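# Press the green lid flat onto the tin

## Task

Push the green lid fully down onto the tin so that its rim is seated flat on every side, and finish with neither arm nor its camera cable touching the lid.

## Robot and tools

Robot: two arms, left_arm and right_arm, each with six joints and a gripper. Joint order inside every row and every per-arm list in results is always waist, shoulder, elbow, wrist pitch, wrist yaw, wrist roll. Stated joint ranges in rad: waist -2.618 to 3.054, shoulder 0.000 to 3.142, elbow 0.000 to 3.142, wrist pitch -1.571 to 1.571, wrist yaw -1.571 to 1.571, wrist roll -2.094 to 2.094. Real ends may differ by up to 0.059 rad either way.

Frame: all hand positions, orientations and velocities are in the scene frame. Its origin sits at table-top height halfway between the nominal arm bases; +z points up, +x points out over the table, and left_arm is on the +y side (arm names do not match image sides). Real bases are offset from nominal; only a BASES line gives calibrated positions. Printed hand positions can be a few cm off, worse at long reach. Fingers point along the gripper's +z and open along its y; end_effector_position is the point between the pads, about 1 cm behind the tips.

Row format (shared by execute_actions and move): one flat list of 14 numbers, each in [-1, 1], covering both arms even if one is idle: left_arm's 6 joint values then its opening, then right_arm's 6 joint values then its opening. Joint values are offsets, not poses: they count from the Joint targets as they stood when the action (or move) began, scaled so 1.0 = 2.224 rad for waist, shoulder and elbow and 8.485 rad for the three wrist joints. Opening is absolute: +1 fully open, -1 closed. Sending 0 for a joint re-commands its current target; sending 0 as an opening is a real command, so repeat the present opening to leave a gripper unchanged.

execute_actions(actions, cameras): actions is a list of actions; each action is a list of up to 15 rows, one per 1/30 s step, the last row held if fewer than 15. Every row of an action counts from the same starting targets, so repeating a value in a later action moves further. An action asking a joint more than 0.059 rad beyond its range end is rejected for both arms; a malformed action or a failing first action voids the whole call. An empty actions list just reports state and images. Result lines include Joint positions and Joint velocities (rad, rad/s, plus pad gap in m, 0.094 when open), Joint targets (base for the next offsets), Joint torques (positive toward larger angle; joints 1-3 wrap at ±28 N m), grip_measured, Tool commands, step readings, and notices such as "joint sent to its limit", "joint command not followed" (clearance check altered targets), MOTOR HOT or OVER-TEMPERATURE FAULT.

move(target, speed, blend, opening_speed, blocking, cameras): target is one 14-number row or a list of up to 15 rows; all offsets in every row count from the current Joint targets, not from the previous row. speed is rad/s for the joint with farthest to go, 0.01 to 12.57, default 0.5, one value or one per target. blend in rad rounds corners between list targets. opening_speed (0.2 or more, per second on the -1..+1 scale) makes the gripper change gradually. Paths take at least 0.5 s, are cut short beyond 10 s, and avoid nothing. The result adds a "move:" line: done, off_target (at rest more than 0.035 rad away), moving, held, fault, possibly limits=held. Neither done nor off_target says whether contact happened. blocking=false returns after about 0.5 s while the move continues.

wait(seconds 0 to 10) lets time pass with last commands held. stop brakes a running move. zoom_image(camera, region [x0,y0,x1,y1] pixels, at most 504x504) enlarges part of the latest image from cam_high, cam_left_wrist or cam_right_wrist (all 896x504). finished_scene(scene=1) ends the scene irreversibly.

Motion notes: joint speed is limited and each step's target stays within 0.339 rad (big joints) or 2.2 rad (wrist) of the measured angle; targets that would put the gripper over 200 mm from where it is get scaled back. To end a push, command targets back past the Joint positions.

Cautions: press the lid down with a controlled, moderate push rather than a fast hit; a target well past the contact presses harder, and faster moves strike harder. Don't slam, drop things, push objects off the table, or let the arms collide or grip each other. Holding a stretched pose or pushing at an unreachable pose heats motors; at 90 °C the arm folds and is lost. Loose objects may get nudged occasionally. Before finishing, check via zoom that the lid is level all round, then lift clear so nothing, cables included, touches the lid.

Each tool is called after ">>>" by a JSON object that holds its "fn" and its "kwargs", one argument or row to a line.

## Session

>>> {"fn": "execute_actions", "kwargs": {
  "actions": []
}}

Scene clock: 0.00 s.
left_arm: end_effector_position=(+0.3933, +0.3700, +0.1147) grip_measured=+1.000 end_effector_quat_wxyz=(+0.607, -0.110, +0.785, +0.048) | right_arm: end_effector_position=(+0.3619, -0.2191, +0.1631) grip_measured=+1.000 end_effector_quat_wxyz=(+0.625, +0.013, +0.779, -0.051)
Joint positions: left_arm=[0.02 1.553 0.335 0.952 -0.21 -0.118 0.094] | right_arm=[0.131 1.548 0.342 0.986 0.212 -0.018 0.094]
Joint velocities: within noise
Joint torques (N m): no reading
Motor temperatures (°C): left_arm=[30 41 44 38 30 29 32] | right_arm=[32 48 40 42 26 34 29]
Heat: left arm: 44 °C; right arm: 48 °C.
Joint targets: left_arm=[0.020 1.549 0.338 0.942 -0.211 -0.118] | right_arm=[0.131 1.538 0.350 0.992 0.214 -0.018]
Tool commands: left_gripper/opening=+1.0 right_gripper/opening=+1.0

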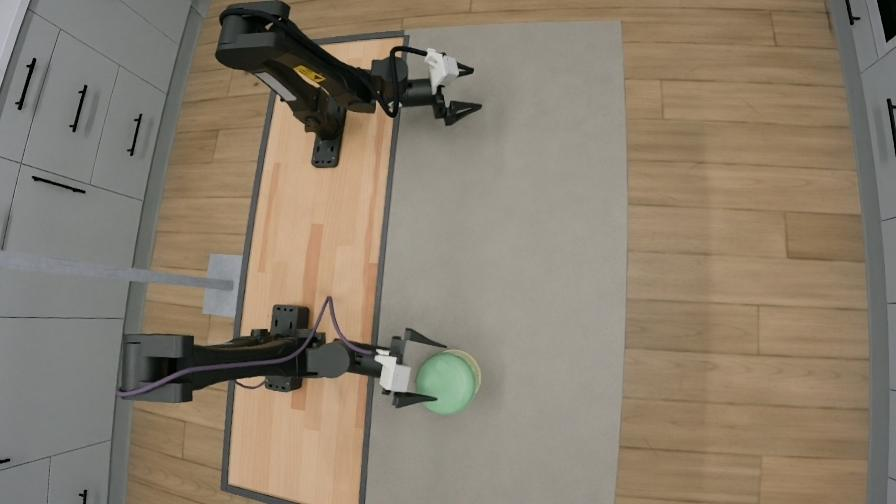

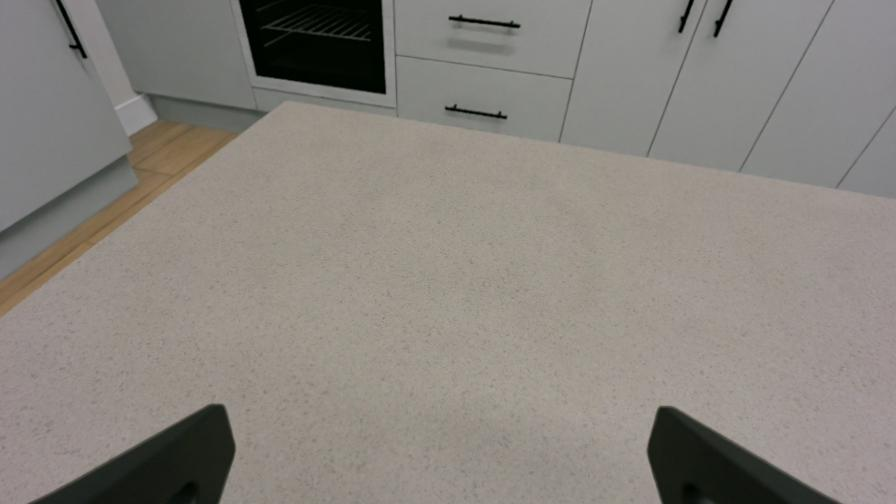

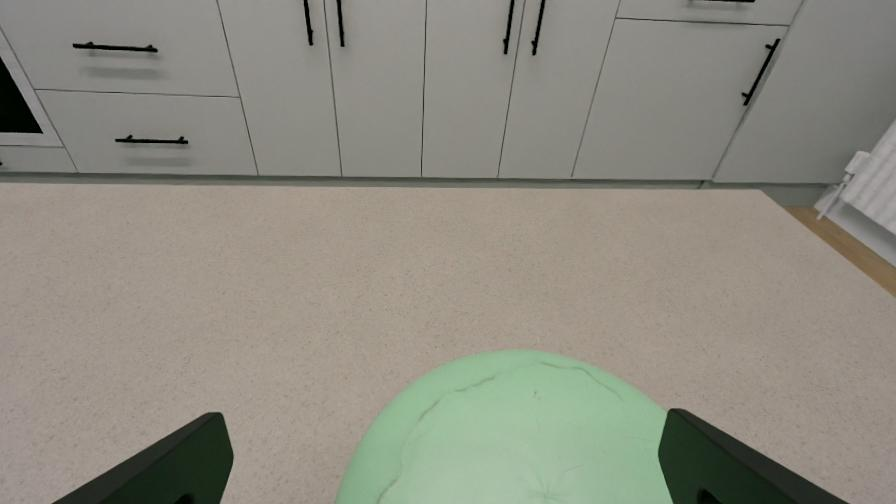

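>>> {"fn": "zoom_image", "kwargs": {
  "camera": "cam_high",
  "region": [370, 310, 520, 440]
}}

>>> {"fn": "zoom_image", "kwargs": {
  "camera": "cam_right_wrist",
  "region": [300, 300, 750, 504]
}}

Scaled by 3.360.

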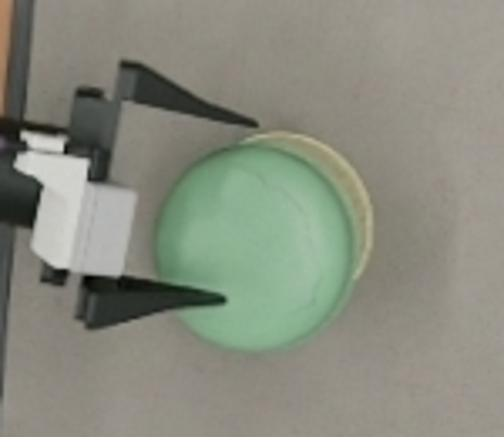

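Scaled by 1.120.

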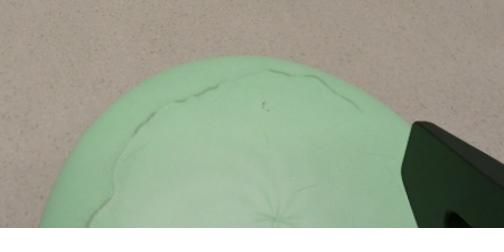

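>>> {"fn": "move", "kwargs": {
  "target": [
    [0,0,0,0,0,0,1,0,-0.197,0,0,0,0,1],
    [0,0,0,0,0,0,1,-0.02,-0.197,0.202,-0.188,-0.013,0,-1]
  ],
  "speed": 1.0
}}

Scene clock: 9.47 s.
left_arm: end_effector_position=(+0.3933, +0.3700, +0.1147) grip_measured=+1.000 end_effector_quat_wxyz=(+0.607, -0.110, +0.785, +0.048) | right_arm: end_effector_position=(+0.2646, -0.2242, +0.1709) grip_measured=-0.986 end_effector_quat_wxyz=(+0.313, -0.030, +0.948, -0.043)
Joint positions: left_arm=[0.02 1.553 0.335 0.952 -0.21 -0.118 0.094] | right_arm=[0.093 1.109 0.765 -0.593 0.11 -0.019 0.001]
Joint velocities: within noise
Joint torques (N m): left_arm=[0.01 -6.5 6.93 1.74 -0.03 0] | right_arm=[-0.51 -4 8.77 1.4 0 0]
Motor temperatures (°C): left_arm=[30 43 45 39 29 29 32] | right_arm=[32 48 41 44 26 34 29]
Heat: left arm: 45 °C; right arm: 48 °C.
Joint targets: left_arm=[0.020 1.549 0.338 0.942 -0.211 -0.118] | right_arm=[0.087 1.100 0.799 -0.603 0.103 -0.019]
move: done

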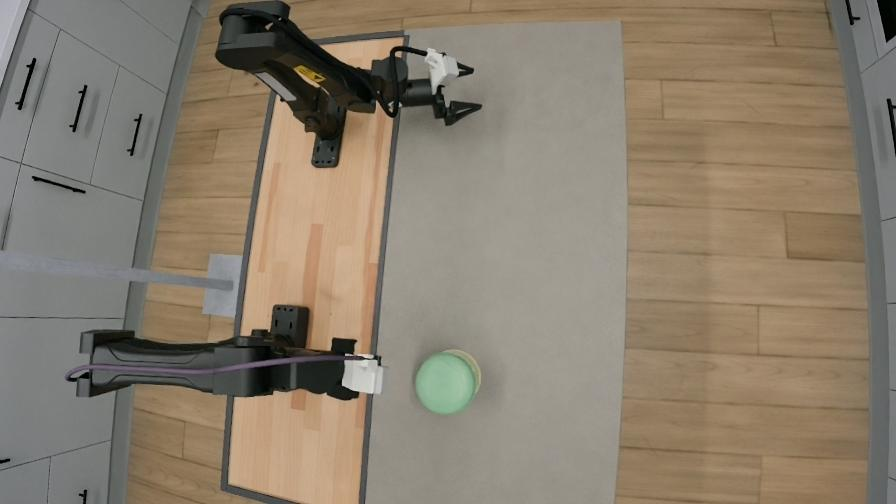

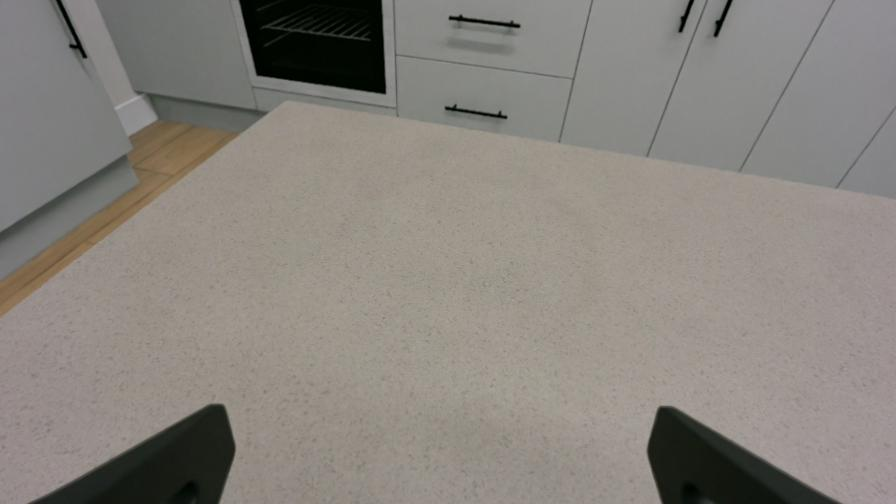

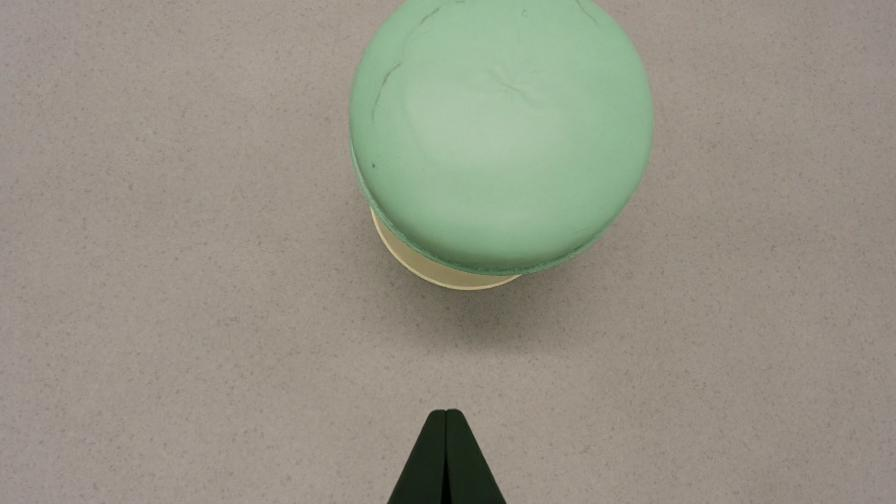

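>>> {"fn": "zoom_image", "kwargs": {
  "camera": "cam_right_wrist",
  "region": [330, 0, 680, 300]
}}

Scaled by 1.440.

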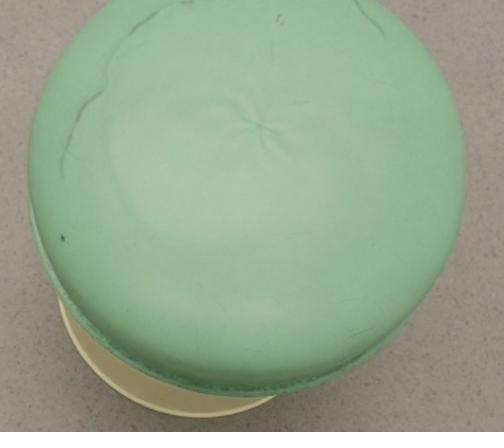

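>>> {"fn": "move", "kwargs": {
  "target": [0,0,0,0,0,0,1,0,-0.045,-0.314,0.154,0,0,-1],
  "speed": 1.2,
  "cameras": ["cam_right_wrist"]
}}

>>> {"fn": "zoom_image", "kwargs": {
  "camera": "cam_right_wrist",
  "region": [300, 200, 700, 504]
}}

Scene clock: 14.83 s.
left_arm: end_effector_position=(+0.3933, +0.3700, +0.1147) grip_measured=+1.000 end_effector_quat_wxyz=(+0.607, -0.110, +0.785, +0.048) | right_arm: end_effector_position=(+0.2854, -0.2224, +0.1737) grip_measured=-0.986 end_effector_quat_wxyz=(+0.624, -0.005, +0.781, -0.024)
Joint positions: left_arm=[0.02 1.553 0.335 0.952 -0.21 -0.118 0.094] | right_arm=[0.093 1.015 0.11 0.68 0.109 -0.019 0.001]
Joint velocities: within noise
Joint torques (N m): left_arm=[0.02 -6.52 6.91 1.75 -0.03 0] | right_arm=[-0.44 -2.99 5.04 2.37 0 -0.01]
Motor temperatures (°C): left_arm=[30 44 45 40 29 29 32] | right_arm=[32 48 42 44 26 34 30]
Heat: left arm: 45 °C; right arm: 48 °C.
Joint targets: left_arm=[0.020 1.549 0.338 0.942 -0.211 -0.118] | right_arm=[0.087 1.000 0.101 0.704 0.103 -0.019]
move: done
Images, in order (width x height): cam_right_wrist 896x504.

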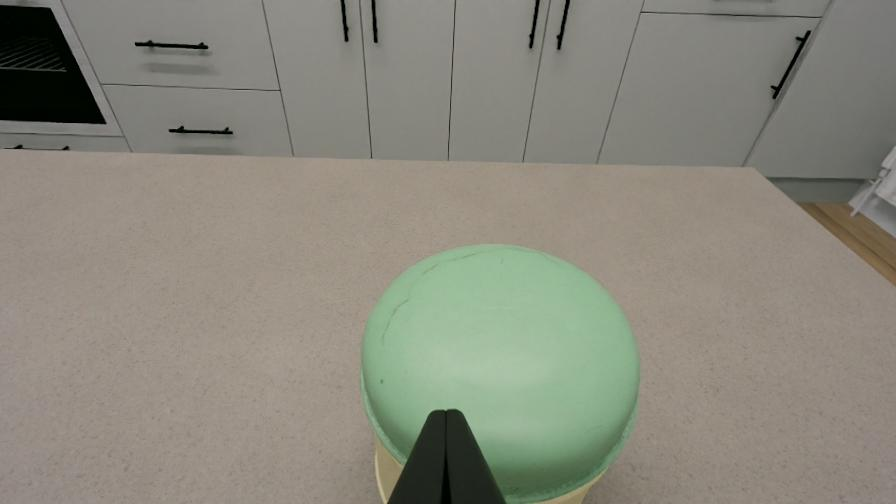

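Scaled by 1.260.

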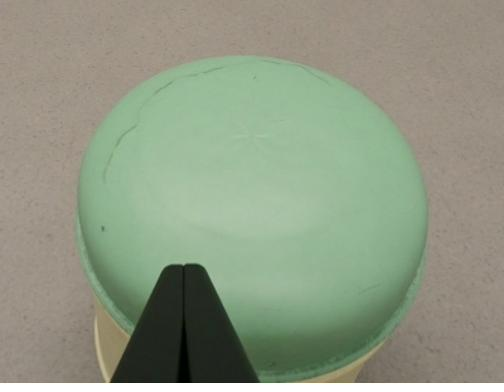

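>>> {"fn": "move", "kwargs": {
  "target": [-0.43,0,0,0,-0.08,0,1,0,0,0,0,0,0,-1],
  "speed": 1.2
}}

>>> {"fn": "zoom_image", "kwargs": {
  "camera": "cam_left_wrist",
  "region": [250, 50, 750, 450]
}}

Scene clock: 17.67 s.
left_arm: end_effector_position=(+0.3073, +0.1402, +0.1308) grip_measured=+1.000 end_effector_quat_wxyz=(+0.645, +0.054, +0.762, +0.012) | right_arm: end_effector_position=(+0.2855, -0.2224, +0.1738) grip_measured=-0.986 end_effector_quat_wxyz=(+0.624, -0.005, +0.781, -0.024)
Joint positions: left_arm=[-0.933 1.553 0.335 0.952 -0.882 -0.118 0.094] | right_arm=[0.093 1.015 0.11 0.68 0.109 -0.019 0.001]
Joint velocities: within noise
Joint torques (N m): left_arm=[-0.28 -6.26 6.71 1.54 -0.17 -0.01] | right_arm=[-0.44 -3.07 4.97 2.38 -0.06 0]
Motor temperatures (°C): left_arm=[30 44 45 40 29 29 32] | right_arm=[32 48 42 45 26 34 30]
Heat: left arm: 45 °C; right arm: 48 °C.
Joint targets: left_arm=[-0.936 1.549 0.338 0.942 -0.889 -0.118] | right_arm=[0.087 1.000 0.101 0.704 0.103 -0.019]
move: done

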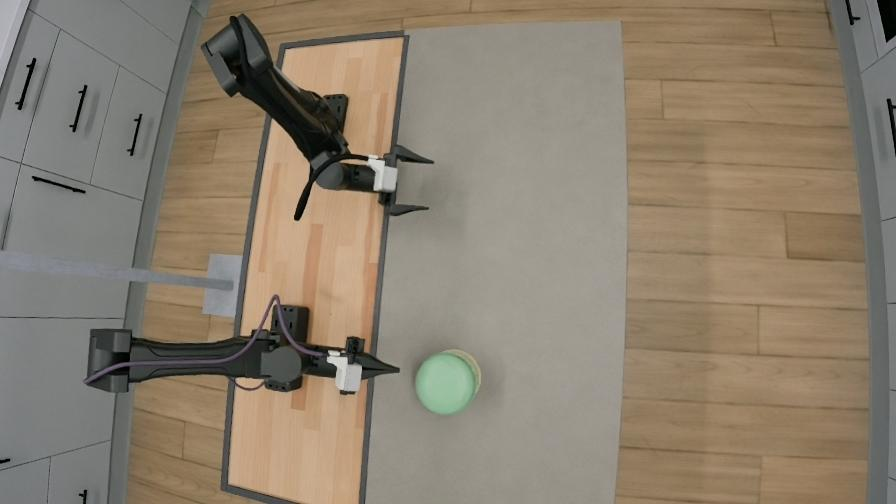

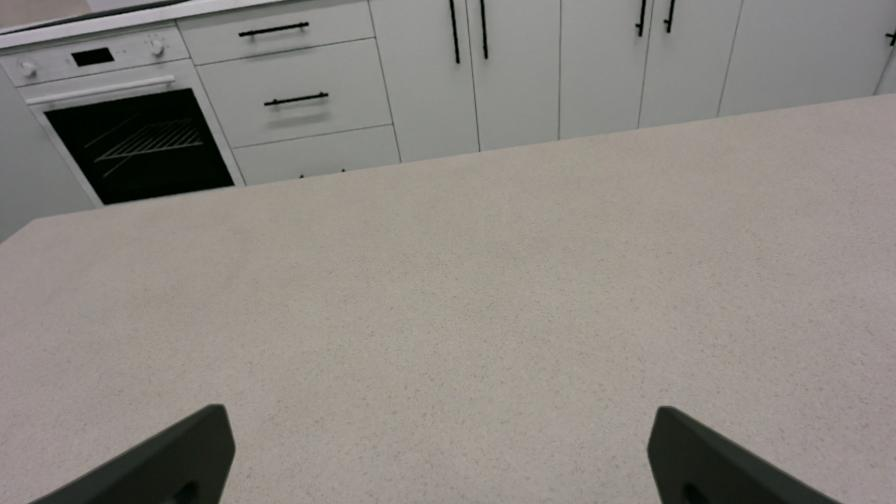

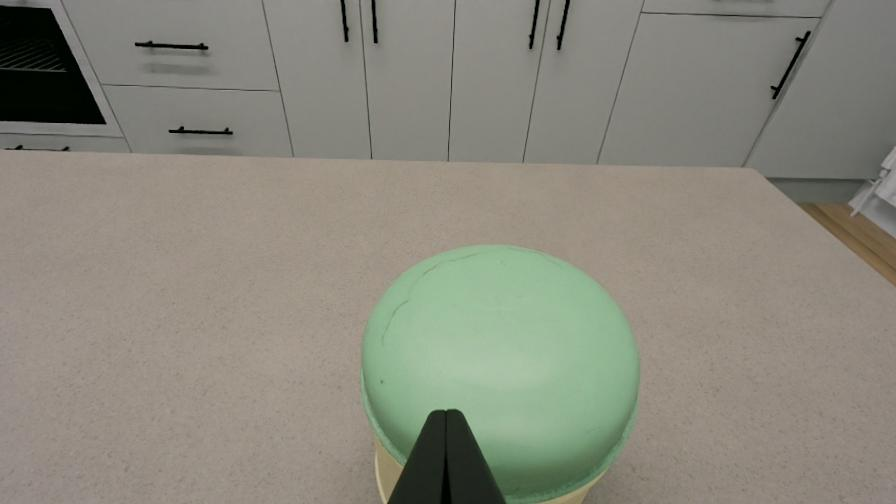

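Scaled by 1.008.

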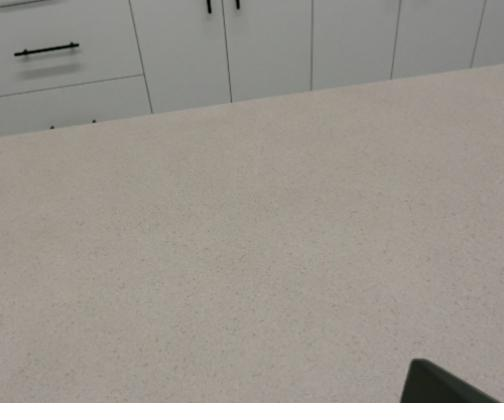

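>>> {"fn": "move", "kwargs": {
  "target": [0,0,0,0,0.116,0,1,0,0,0,0,0,0,-1],
  "speed": 1.2,
  "cameras": ["cam_left_wrist"]
}}

>>> {"fn": "zoom_image", "kwargs": {
  "camera": "cam_left_wrist",
  "region": [250, 50, 750, 450]
}}

Scene clock: 20.03 s.
left_arm: end_effector_position=(+0.2189, +0.0011, +0.1139) grip_measured=+1.000 end_effector_quat_wxyz=(+0.504, +0.345, +0.716, -0.338) | right_arm: end_effector_position=(+0.2855, -0.2224, +0.1739) grip_measured=-0.986 end_effector_quat_wxyz=(+0.624, -0.005, +0.781, -0.024)
Joint positions: left_arm=[-0.933 1.553 0.335 0.952 0.085 -0.118 0.094] | right_arm=[0.093 1.015 0.11 0.681 0.109 -0.019 0.001]
Joint velocities: within noise
Joint torques (N m): left_arm=[-0.31 -6.5 6.94 1.76 0.11 0] | right_arm=[-0.4 -3.03 4.86 2.39 -0.05 -0.02]
Motor temperatures (°C): left_arm=[30 44 45 40 29 29 32] | right_arm=[32 48 42 45 26 34 30]
Heat: left arm: 45 °C; right arm: 48 °C.
Joint targets: left_arm=[-0.936 1.549 0.338 0.942 0.095 -0.118] | right_arm=[0.087 1.000 0.101 0.704 0.103 -0.019]
move: done
Images, in order (width x height): cam_left_wrist 896x504.

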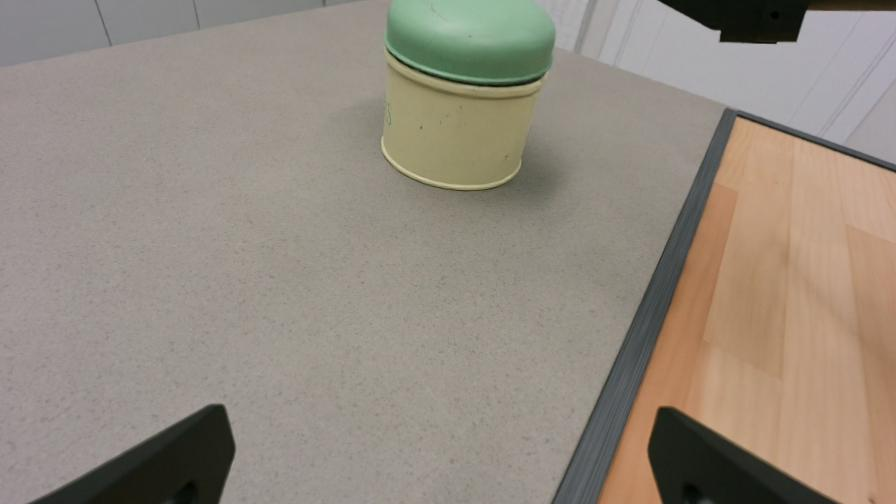

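Scaled by 1.008.

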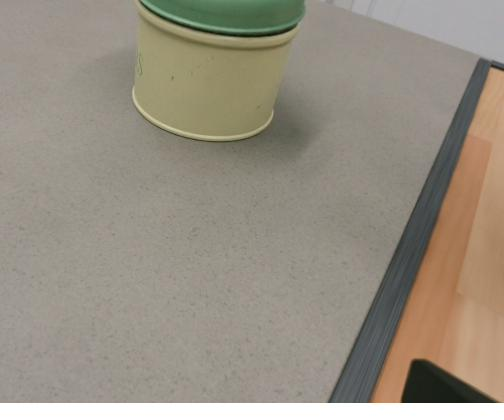

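>>> {"fn": "move", "kwargs": {
  "target": [0,0,0,0.03,0,0.012,1,0,0,0,0,0,0,-1],
  "speed": 1.2,
  "cameras": ["cam_left_wrist"]
}}

>>> {"fn": "zoom_image", "kwargs": {
  "camera": "cam_left_wrist",
  "region": [350, 50, 600, 290]
}}

Scene clock: 21.57 s.
left_arm: end_effector_position=(+0.2238, -0.0060, +0.1701) grip_measured=+1.000 end_effector_quat_wxyz=(+0.598, +0.348, +0.630, -0.353) | right_arm: end_effector_position=(+0.2855, -0.2224, +0.1739) grip_measured=-0.986 end_effector_quat_wxyz=(+0.624, -0.005, +0.781, -0.024)
Joint positions: left_arm=[-0.933 1.553 0.335 1.182 0.086 -0.025 0.094] | right_arm=[0.093 1.015 0.11 0.681 0.109 -0.019 0.001]
Joint velocities: within noise
Joint torques (N m): left_arm=[-0.28 -6.53 6.97 2 0.11 0.09] | right_arm=[-0.46 -3.12 4.96 2.39 -0.04 0.01]
Motor temperatures (°C): left_arm=[30 44 45 40 29 29 32] | right_arm=[32 48 42 45 26 34 30]
Heat: left arm: 45 °C; right arm: 48 °C.
Joint targets: left_arm=[-0.936 1.549 0.338 1.197 0.095 -0.016] | right_arm=[0.087 1.000 0.101 0.704 0.103 -0.019]
move: done
Images, in order (width x height): cam_left_wrist 896x504.

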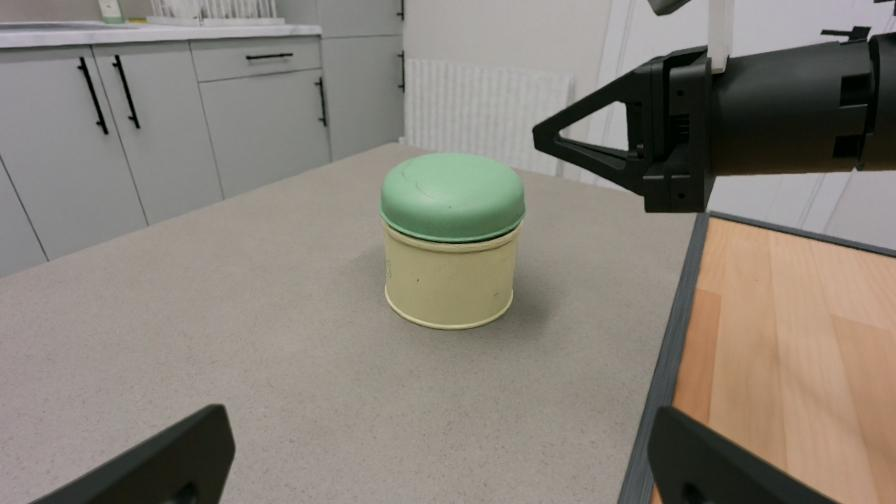

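Scaled by 2.016.

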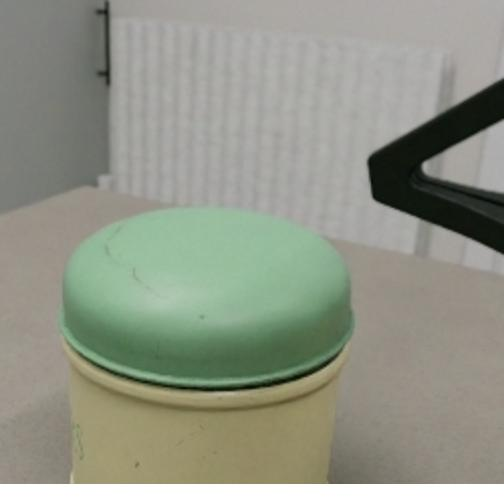

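>>> {"fn": "move", "kwargs": {
  "target": [
    [0,0,0,0,0,0,1,-0.03,0.27,0.674,-0.189,-0.006,0.002,-1],
    [0,0,0,0,0,0,1,-0.057,0.54,0.95,-0.267,-0.0121,0.002,-1]
  ],
  "speed": 1.2,
  "blend": 0.1
}}

Scene clock: 26.47 s.
left_arm: end_effector_position=(+0.2238, -0.0060, +0.1701) grip_measured=+1.000 end_effector_quat_wxyz=(+0.598, +0.348, +0.630, -0.353) | right_arm: end_effector_position=(+0.3885, -0.2509, +0.1797) grip_measured=-0.986 end_effector_quat_wxyz=(+0.005, +0.020, +1.000, -0.004)
Joint positions: left_arm=[-0.933 1.553 0.335 1.182 0.086 -0.024 0.094] | right_arm=[-0.036 2.204 2.185 -1.542 0.008 -0.008 0.001]
Joint velocities: within noise
Joint torques (N m): left_arm=[-0.28 -6.53 6.97 2 0.1 0.1] | right_arm=[-0.39 -13.89 7.32 0.11 -0.08 0.05]
Motor temperatures (°C): left_arm=[30 44 45 41 29 29 32] | right_arm=[32 48 42 45 26 34 30]
Heat: left arm: 45 °C; right arm: 48 °C.
Joint targets: left_arm=[-0.936 1.549 0.338 1.197 0.095 -0.016] | right_arm=[-0.040 2.201 2.214 -1.561 0.001 -0.001]
move: done

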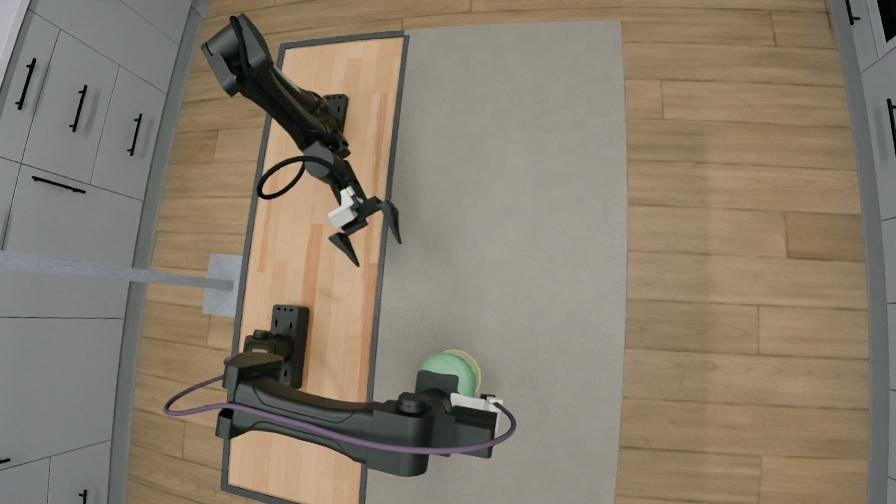

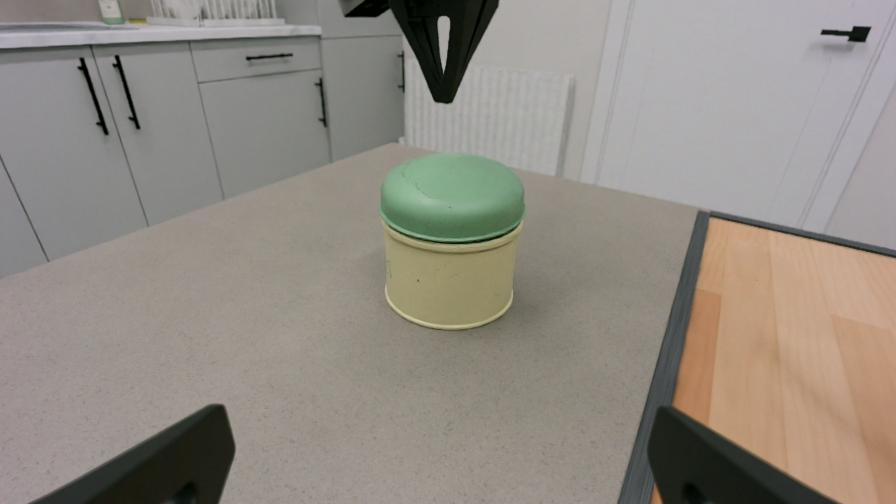

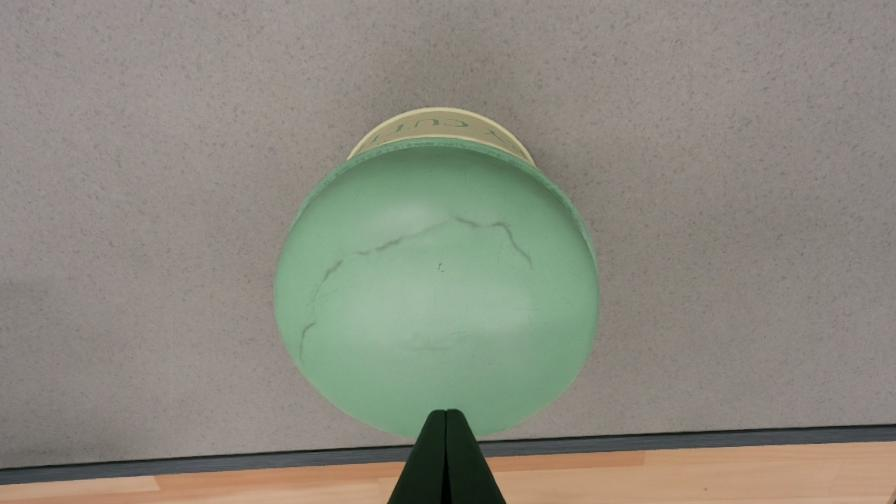

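>>> {"fn": "move", "kwargs": {
  "target": [0,0,0,0,0,0,1,0.0034,-0.0293,-0.1027,0.0189,0,0,-1],
  "speed": 0.4
}}

>>> {"fn": "zoom_image", "kwargs": {
  "camera": "cam_left_wrist",
  "region": [350, 50, 600, 290]
}}

Scene clock: 30.70 s.
left_arm: end_effector_position=(+0.2238, -0.0060, +0.1701) grip_measured=+1.000 end_effector_quat_wxyz=(+0.598, +0.348, +0.630, -0.353) | right_arm: end_effector_position=(+0.3806, -0.2504, +0.1415) grip_measured=-0.986 end_effector_quat_wxyz=(-0.013, +0.020, +1.000, -0.004)
Joint positions: left_arm=[-0.933 1.553 0.335 1.182 0.086 -0.024 0.094] | right_arm=[-0.036 2.182 1.995 -1.41 0.008 -0.008 0.001]
Joint velocities: within noise
Joint torques (N m): left_arm=[-0.31 -6.53 6.97 2 0.1 0.1] | right_arm=[0.24 -17.99 4.66 0.35 -0.09 0.04]
Motor temperatures (°C): left_arm=[30 45 45 41 29 29 32] | right_arm=[32 50 42 44 26 33 30]
Heat: left arm: 45 °C; right arm: 50 °C.
Joint targets: left_arm=[-0.936 1.549 0.338 1.196 0.095 -0.016] | right_arm=[-0.033 2.136 1.986 -1.401 0.001 -0.002]
move: off_target (right_arm); right_arm: the shoulder is farthest, 0.046 rad from its target

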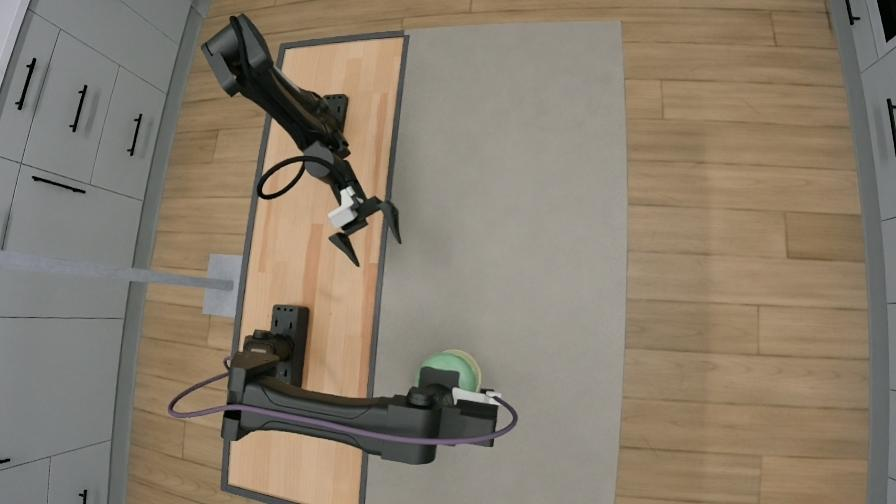

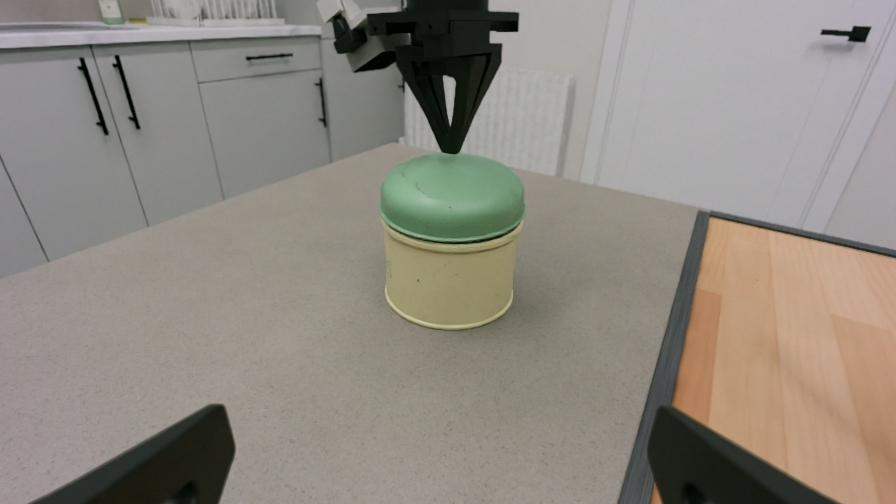

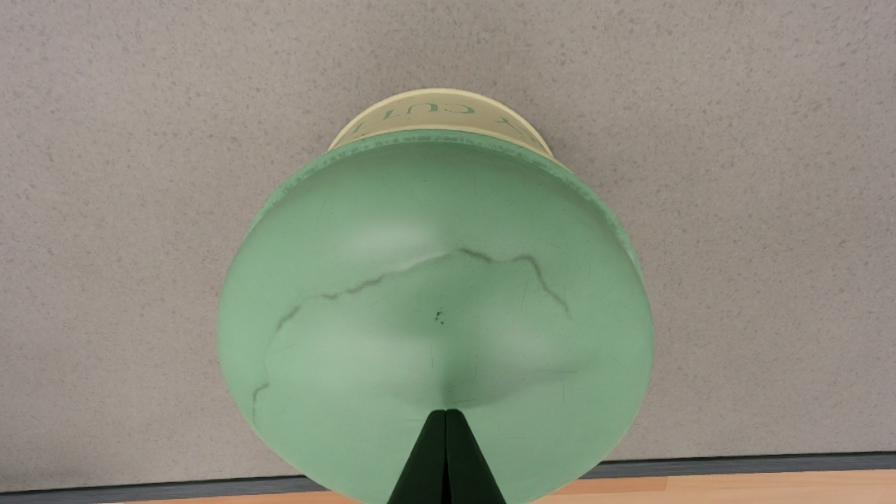

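Scaled by 2.016.

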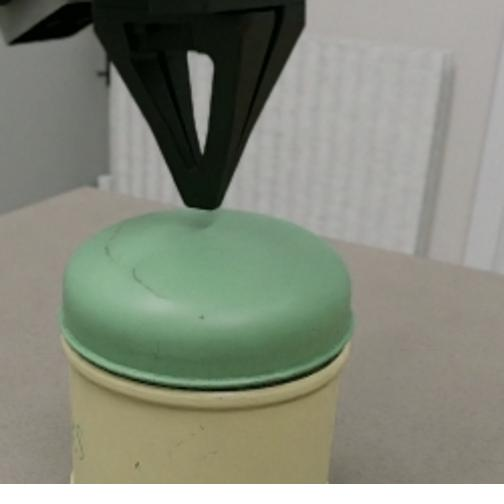

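>>> {"fn": "move", "kwargs": {
  "target": [0,0,0,0,0,0,1,0,0.04,-0.005,0,0,0,-1],
  "speed": 0.3,
  "cameras": ["cam_left_wrist","cam_right_wrist"]
}}

>>> {"fn": "zoom_image", "kwargs": {
  "camera": "cam_left_wrist",
  "region": [350, 50, 600, 290]
}}

Scene clock: 32.63 s.
left_arm: end_effector_position=(+0.2238, -0.0060, +0.1701) grip_measured=+1.000 end_effector_quat_wxyz=(+0.598, +0.348, +0.630, -0.353) | right_arm: end_effector_position=(+0.3793, -0.2506, +0.1297) grip_measured=-0.986 end_effector_quat_wxyz=(-0.027, +0.020, +0.999, -0.004)
Joint positions: left_arm=[-0.933 1.553 0.335 1.182 0.086 -0.024 0.094] | right_arm=[-0.036 2.207 1.988 -1.406 0.009 -0.008 0.001]
Joint velocities: within noise
Joint torques (N m): left_arm=[-0.29 -6.52 6.97 2 0.11 0.09] | right_arm=[0.36 -12.14 4.25 0.23 -0.05 0.07]
Motor temperatures (°C): left_arm=[30 45 45 41 29 29 32] | right_arm=[32 51 42 44 26 33 30]
Heat: left arm: 45 °C; right arm: 51 °C.
Joint targets: left_arm=[-0.936 1.549 0.338 1.196 0.095 -0.016] | right_arm=[-0.033 2.225 1.975 -1.401 0.001 -0.001]
move: done
Images, in order (width x height): cam_left_wrist 896x504, cam_right_wrist 896x504.

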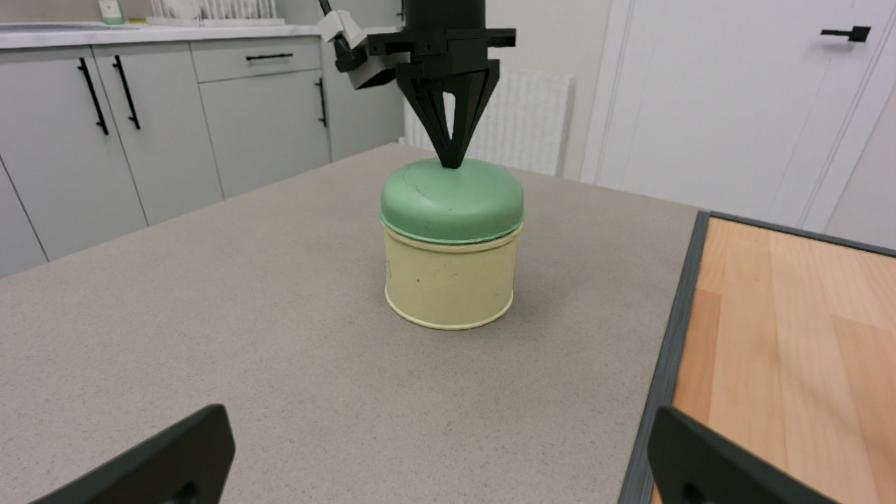

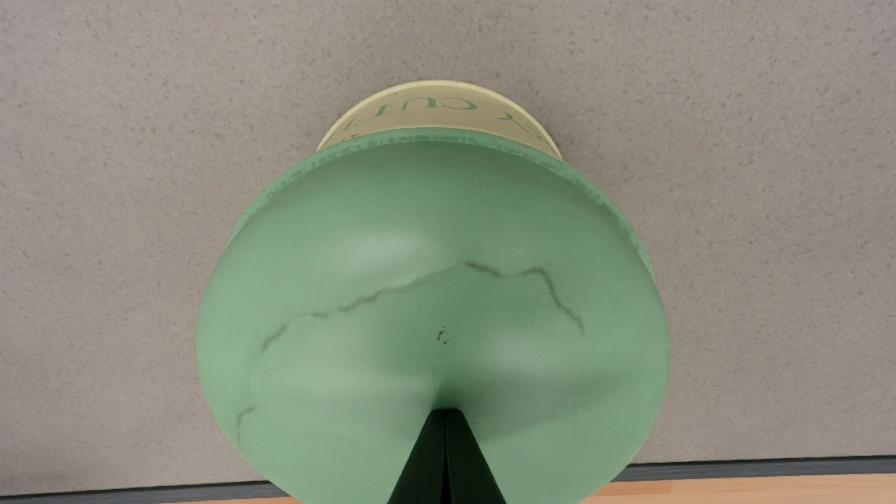

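Scaled by 2.016.

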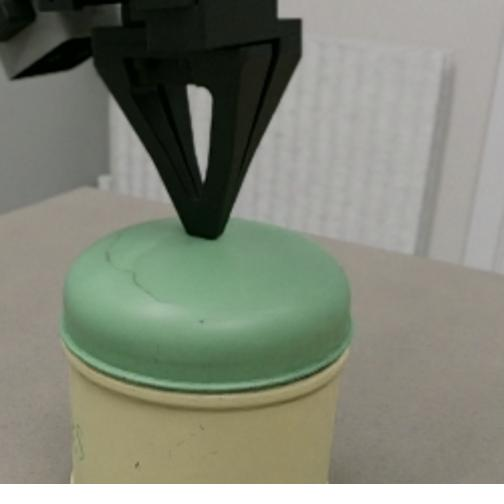

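>>> {"fn": "move", "kwargs": {
  "target": [
    [0,0,0,0,0,0,1,0,-0.045,0.01,0,0,0,-1],
    [0,0,0,0,0,0,1,0.007,-0.045,0.01,0,0,0,1],
    [0,0,0,0,0,0,1,0.007,-0.008,0.0,0,0,0,1]
  ],
  "speed": 0.4
}}

>>> {"fn": "zoom_image", "kwargs": {
  "camera": "cam_left_wrist",
  "region": [350, 50, 600, 290]
}}

Scene clock: 36.23 s.
left_arm: end_effector_position=(+0.2238, -0.0060, +0.1701) grip_measured=+1.000 end_effector_quat_wxyz=(+0.598, +0.348, +0.630, -0.353) | right_arm: end_effector_position=(+0.3784, -0.2430, +0.1301) grip_measured=+0.998 end_effector_quat_wxyz=(-0.028, +0.012, +1.000, -0.003)
Joint positions: left_arm=[-0.933 1.553 0.335 1.182 0.086 -0.024 0.094] | right_arm=[-0.019 2.203 1.982 -1.405 0.007 -0.008 0.094]
Joint velocities: within noise
Joint torques (N m): left_arm=[-0.31 -6.52 6.97 2 0.11 0.09] | right_arm=[0.14 -13.22 4.79 0.21 -0.08 0.05]
Motor temperatures (°C): left_arm=[30 45 45 41 29 29 32] | right_arm=[32 53 41 43 26 33 30]
Heat: left arm: 45 °C; right arm: 53 °C.
Joint targets: left_arm=[-0.936 1.549 0.338 1.196 0.095 -0.016] | right_arm=[-0.017 2.207 1.975 -1.401 0.001 -0.001]
move: done; target 2's new numbers were sent with right_arm's shoulder 0.037 rad from that target

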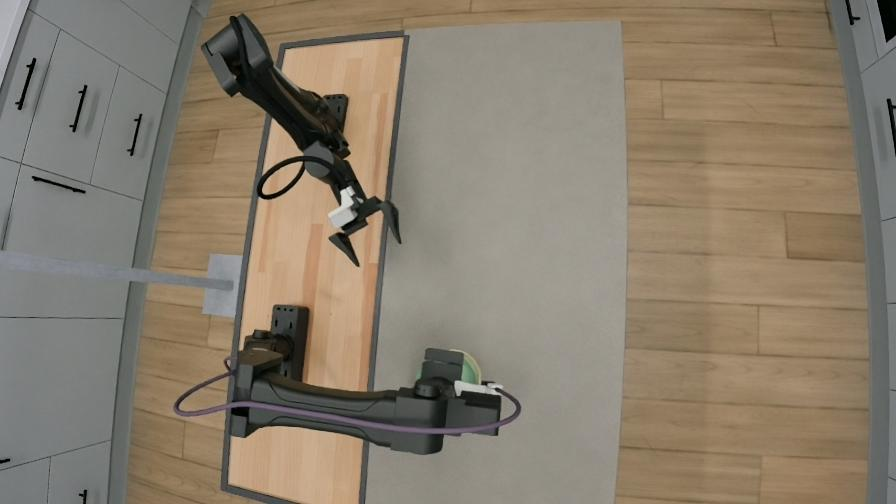

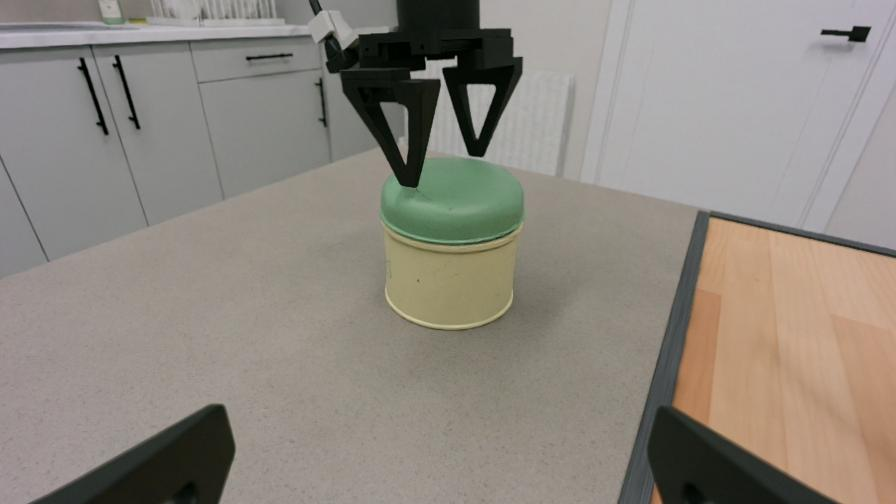

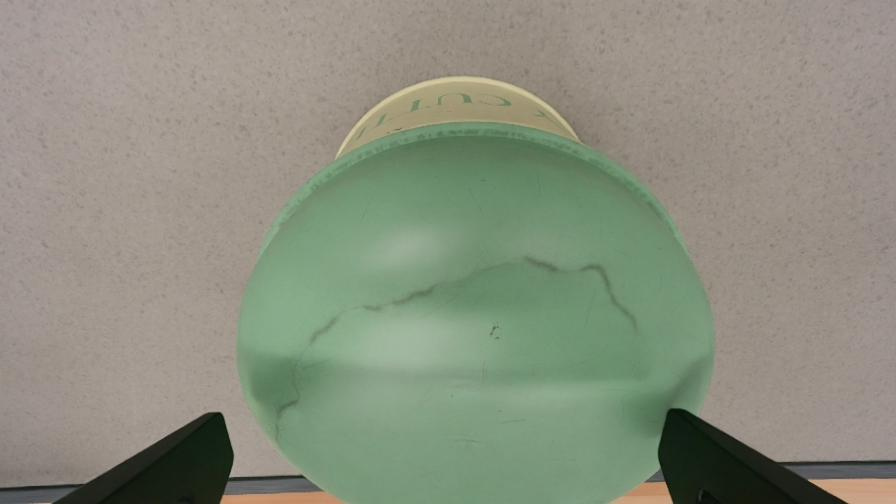

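Scaled by 2.016.

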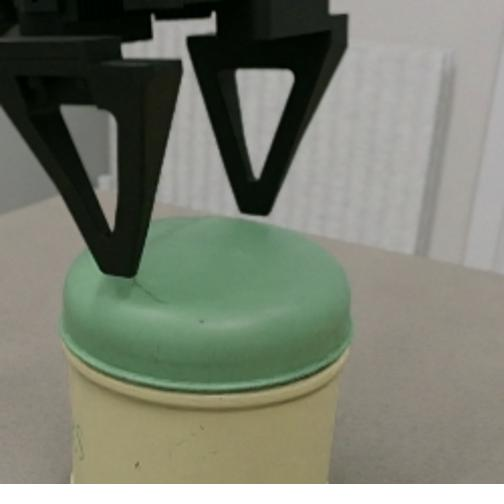

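>>> {"fn": "move", "kwargs": {
  "target": [
    [0,0,0,0,0,0,1,0,-0.035,0.01,0,0,0,1],
    [0,0,0,0,0,0,1,-0.0065,-0.035,0.01,0,0,0,0.3],
    [0,0,0,0,0,0,1,-0.0065,0.03,0.0,0,0,0,0.3]
  ],
  "speed": 0.4
}}

>>> {"fn": "zoom_image", "kwargs": {
  "camera": "cam_left_wrist",
  "region": [350, 50, 600, 290]
}}

Scene clock: 39.20 s.
left_arm: end_effector_position=(+0.2238, -0.0060, +0.1701) grip_measured=+1.000 end_effector_quat_wxyz=(+0.598, +0.348, +0.630, -0.353) | right_arm: end_effector_position=(+0.3786, -0.2468, +0.1241) grip_measured=+0.302 end_effector_quat_wxyz=(-0.035, +0.016, +0.999, -0.004)
Joint positions: left_arm=[-0.933 1.553 0.335 1.182 0.086 -0.024 0.094] | right_arm=[-0.027 2.222 1.988 -1.408 0.01 -0.007 0.061]
Joint velocities: within noise
Joint torques (N m): left_arm=[-0.31 -6.53 6.98 2 0.11 0.1] | right_arm=[-0.32 -9.02 4.08 0.22 -0.09 0.05]
Motor temperatures (°C): left_arm=[29 45 45 42 29 28 32] | right_arm=[32 54 41 43 26 33 30]
Heat: left arm: 45 °C; right arm: 54 °C.
Joint targets: left_arm=[-0.936 1.549 0.338 1.196 0.095 -0.016] | right_arm=[-0.031 2.274 1.975 -1.401 0.001 -0.002]
move: off_target (right_arm); target 2's new numbers were sent with right_arm's shoulder 0.039 rad from that target; right_arm: the shoulder is farthest, 0.052 rad from its target

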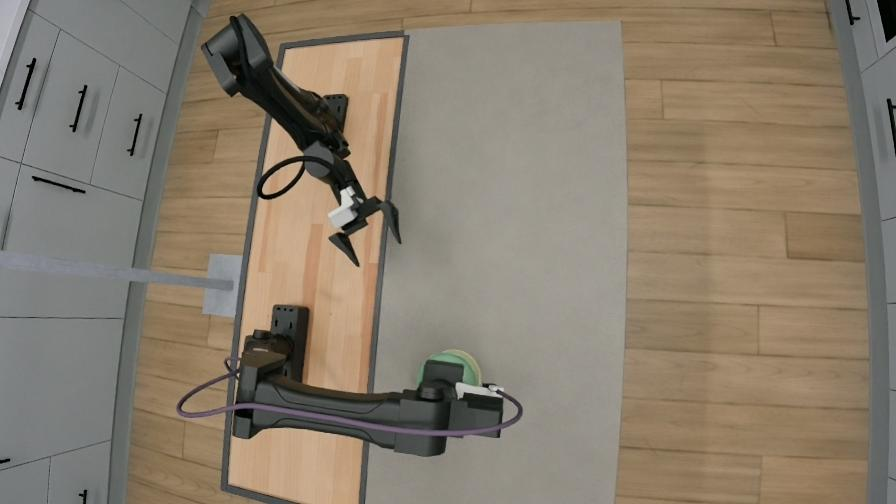

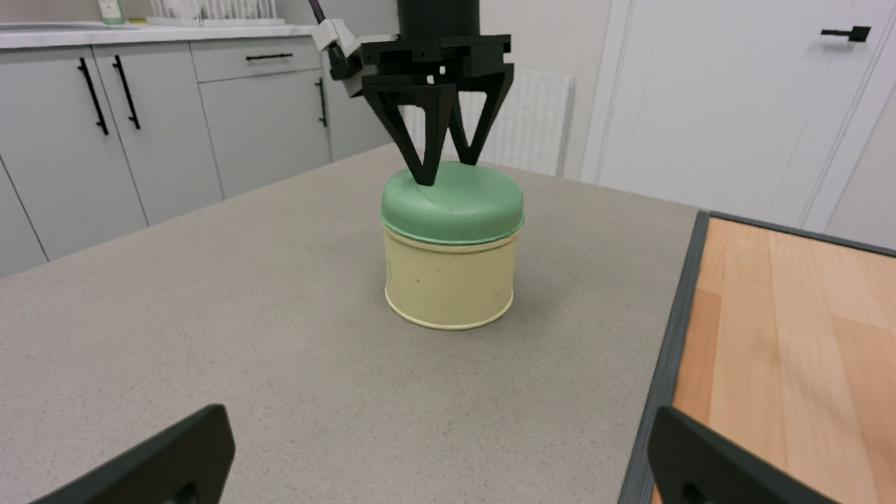

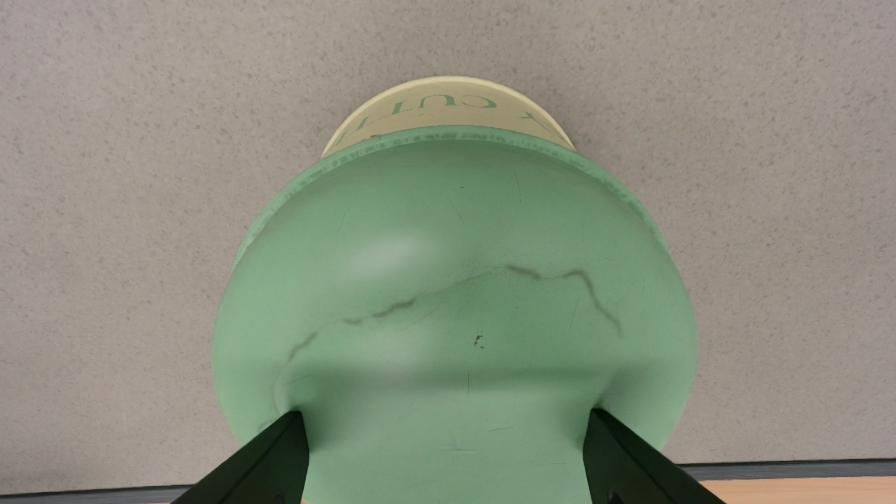

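Scaled by 2.016.

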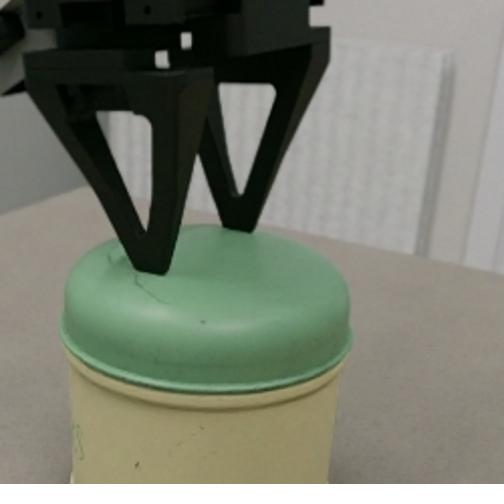

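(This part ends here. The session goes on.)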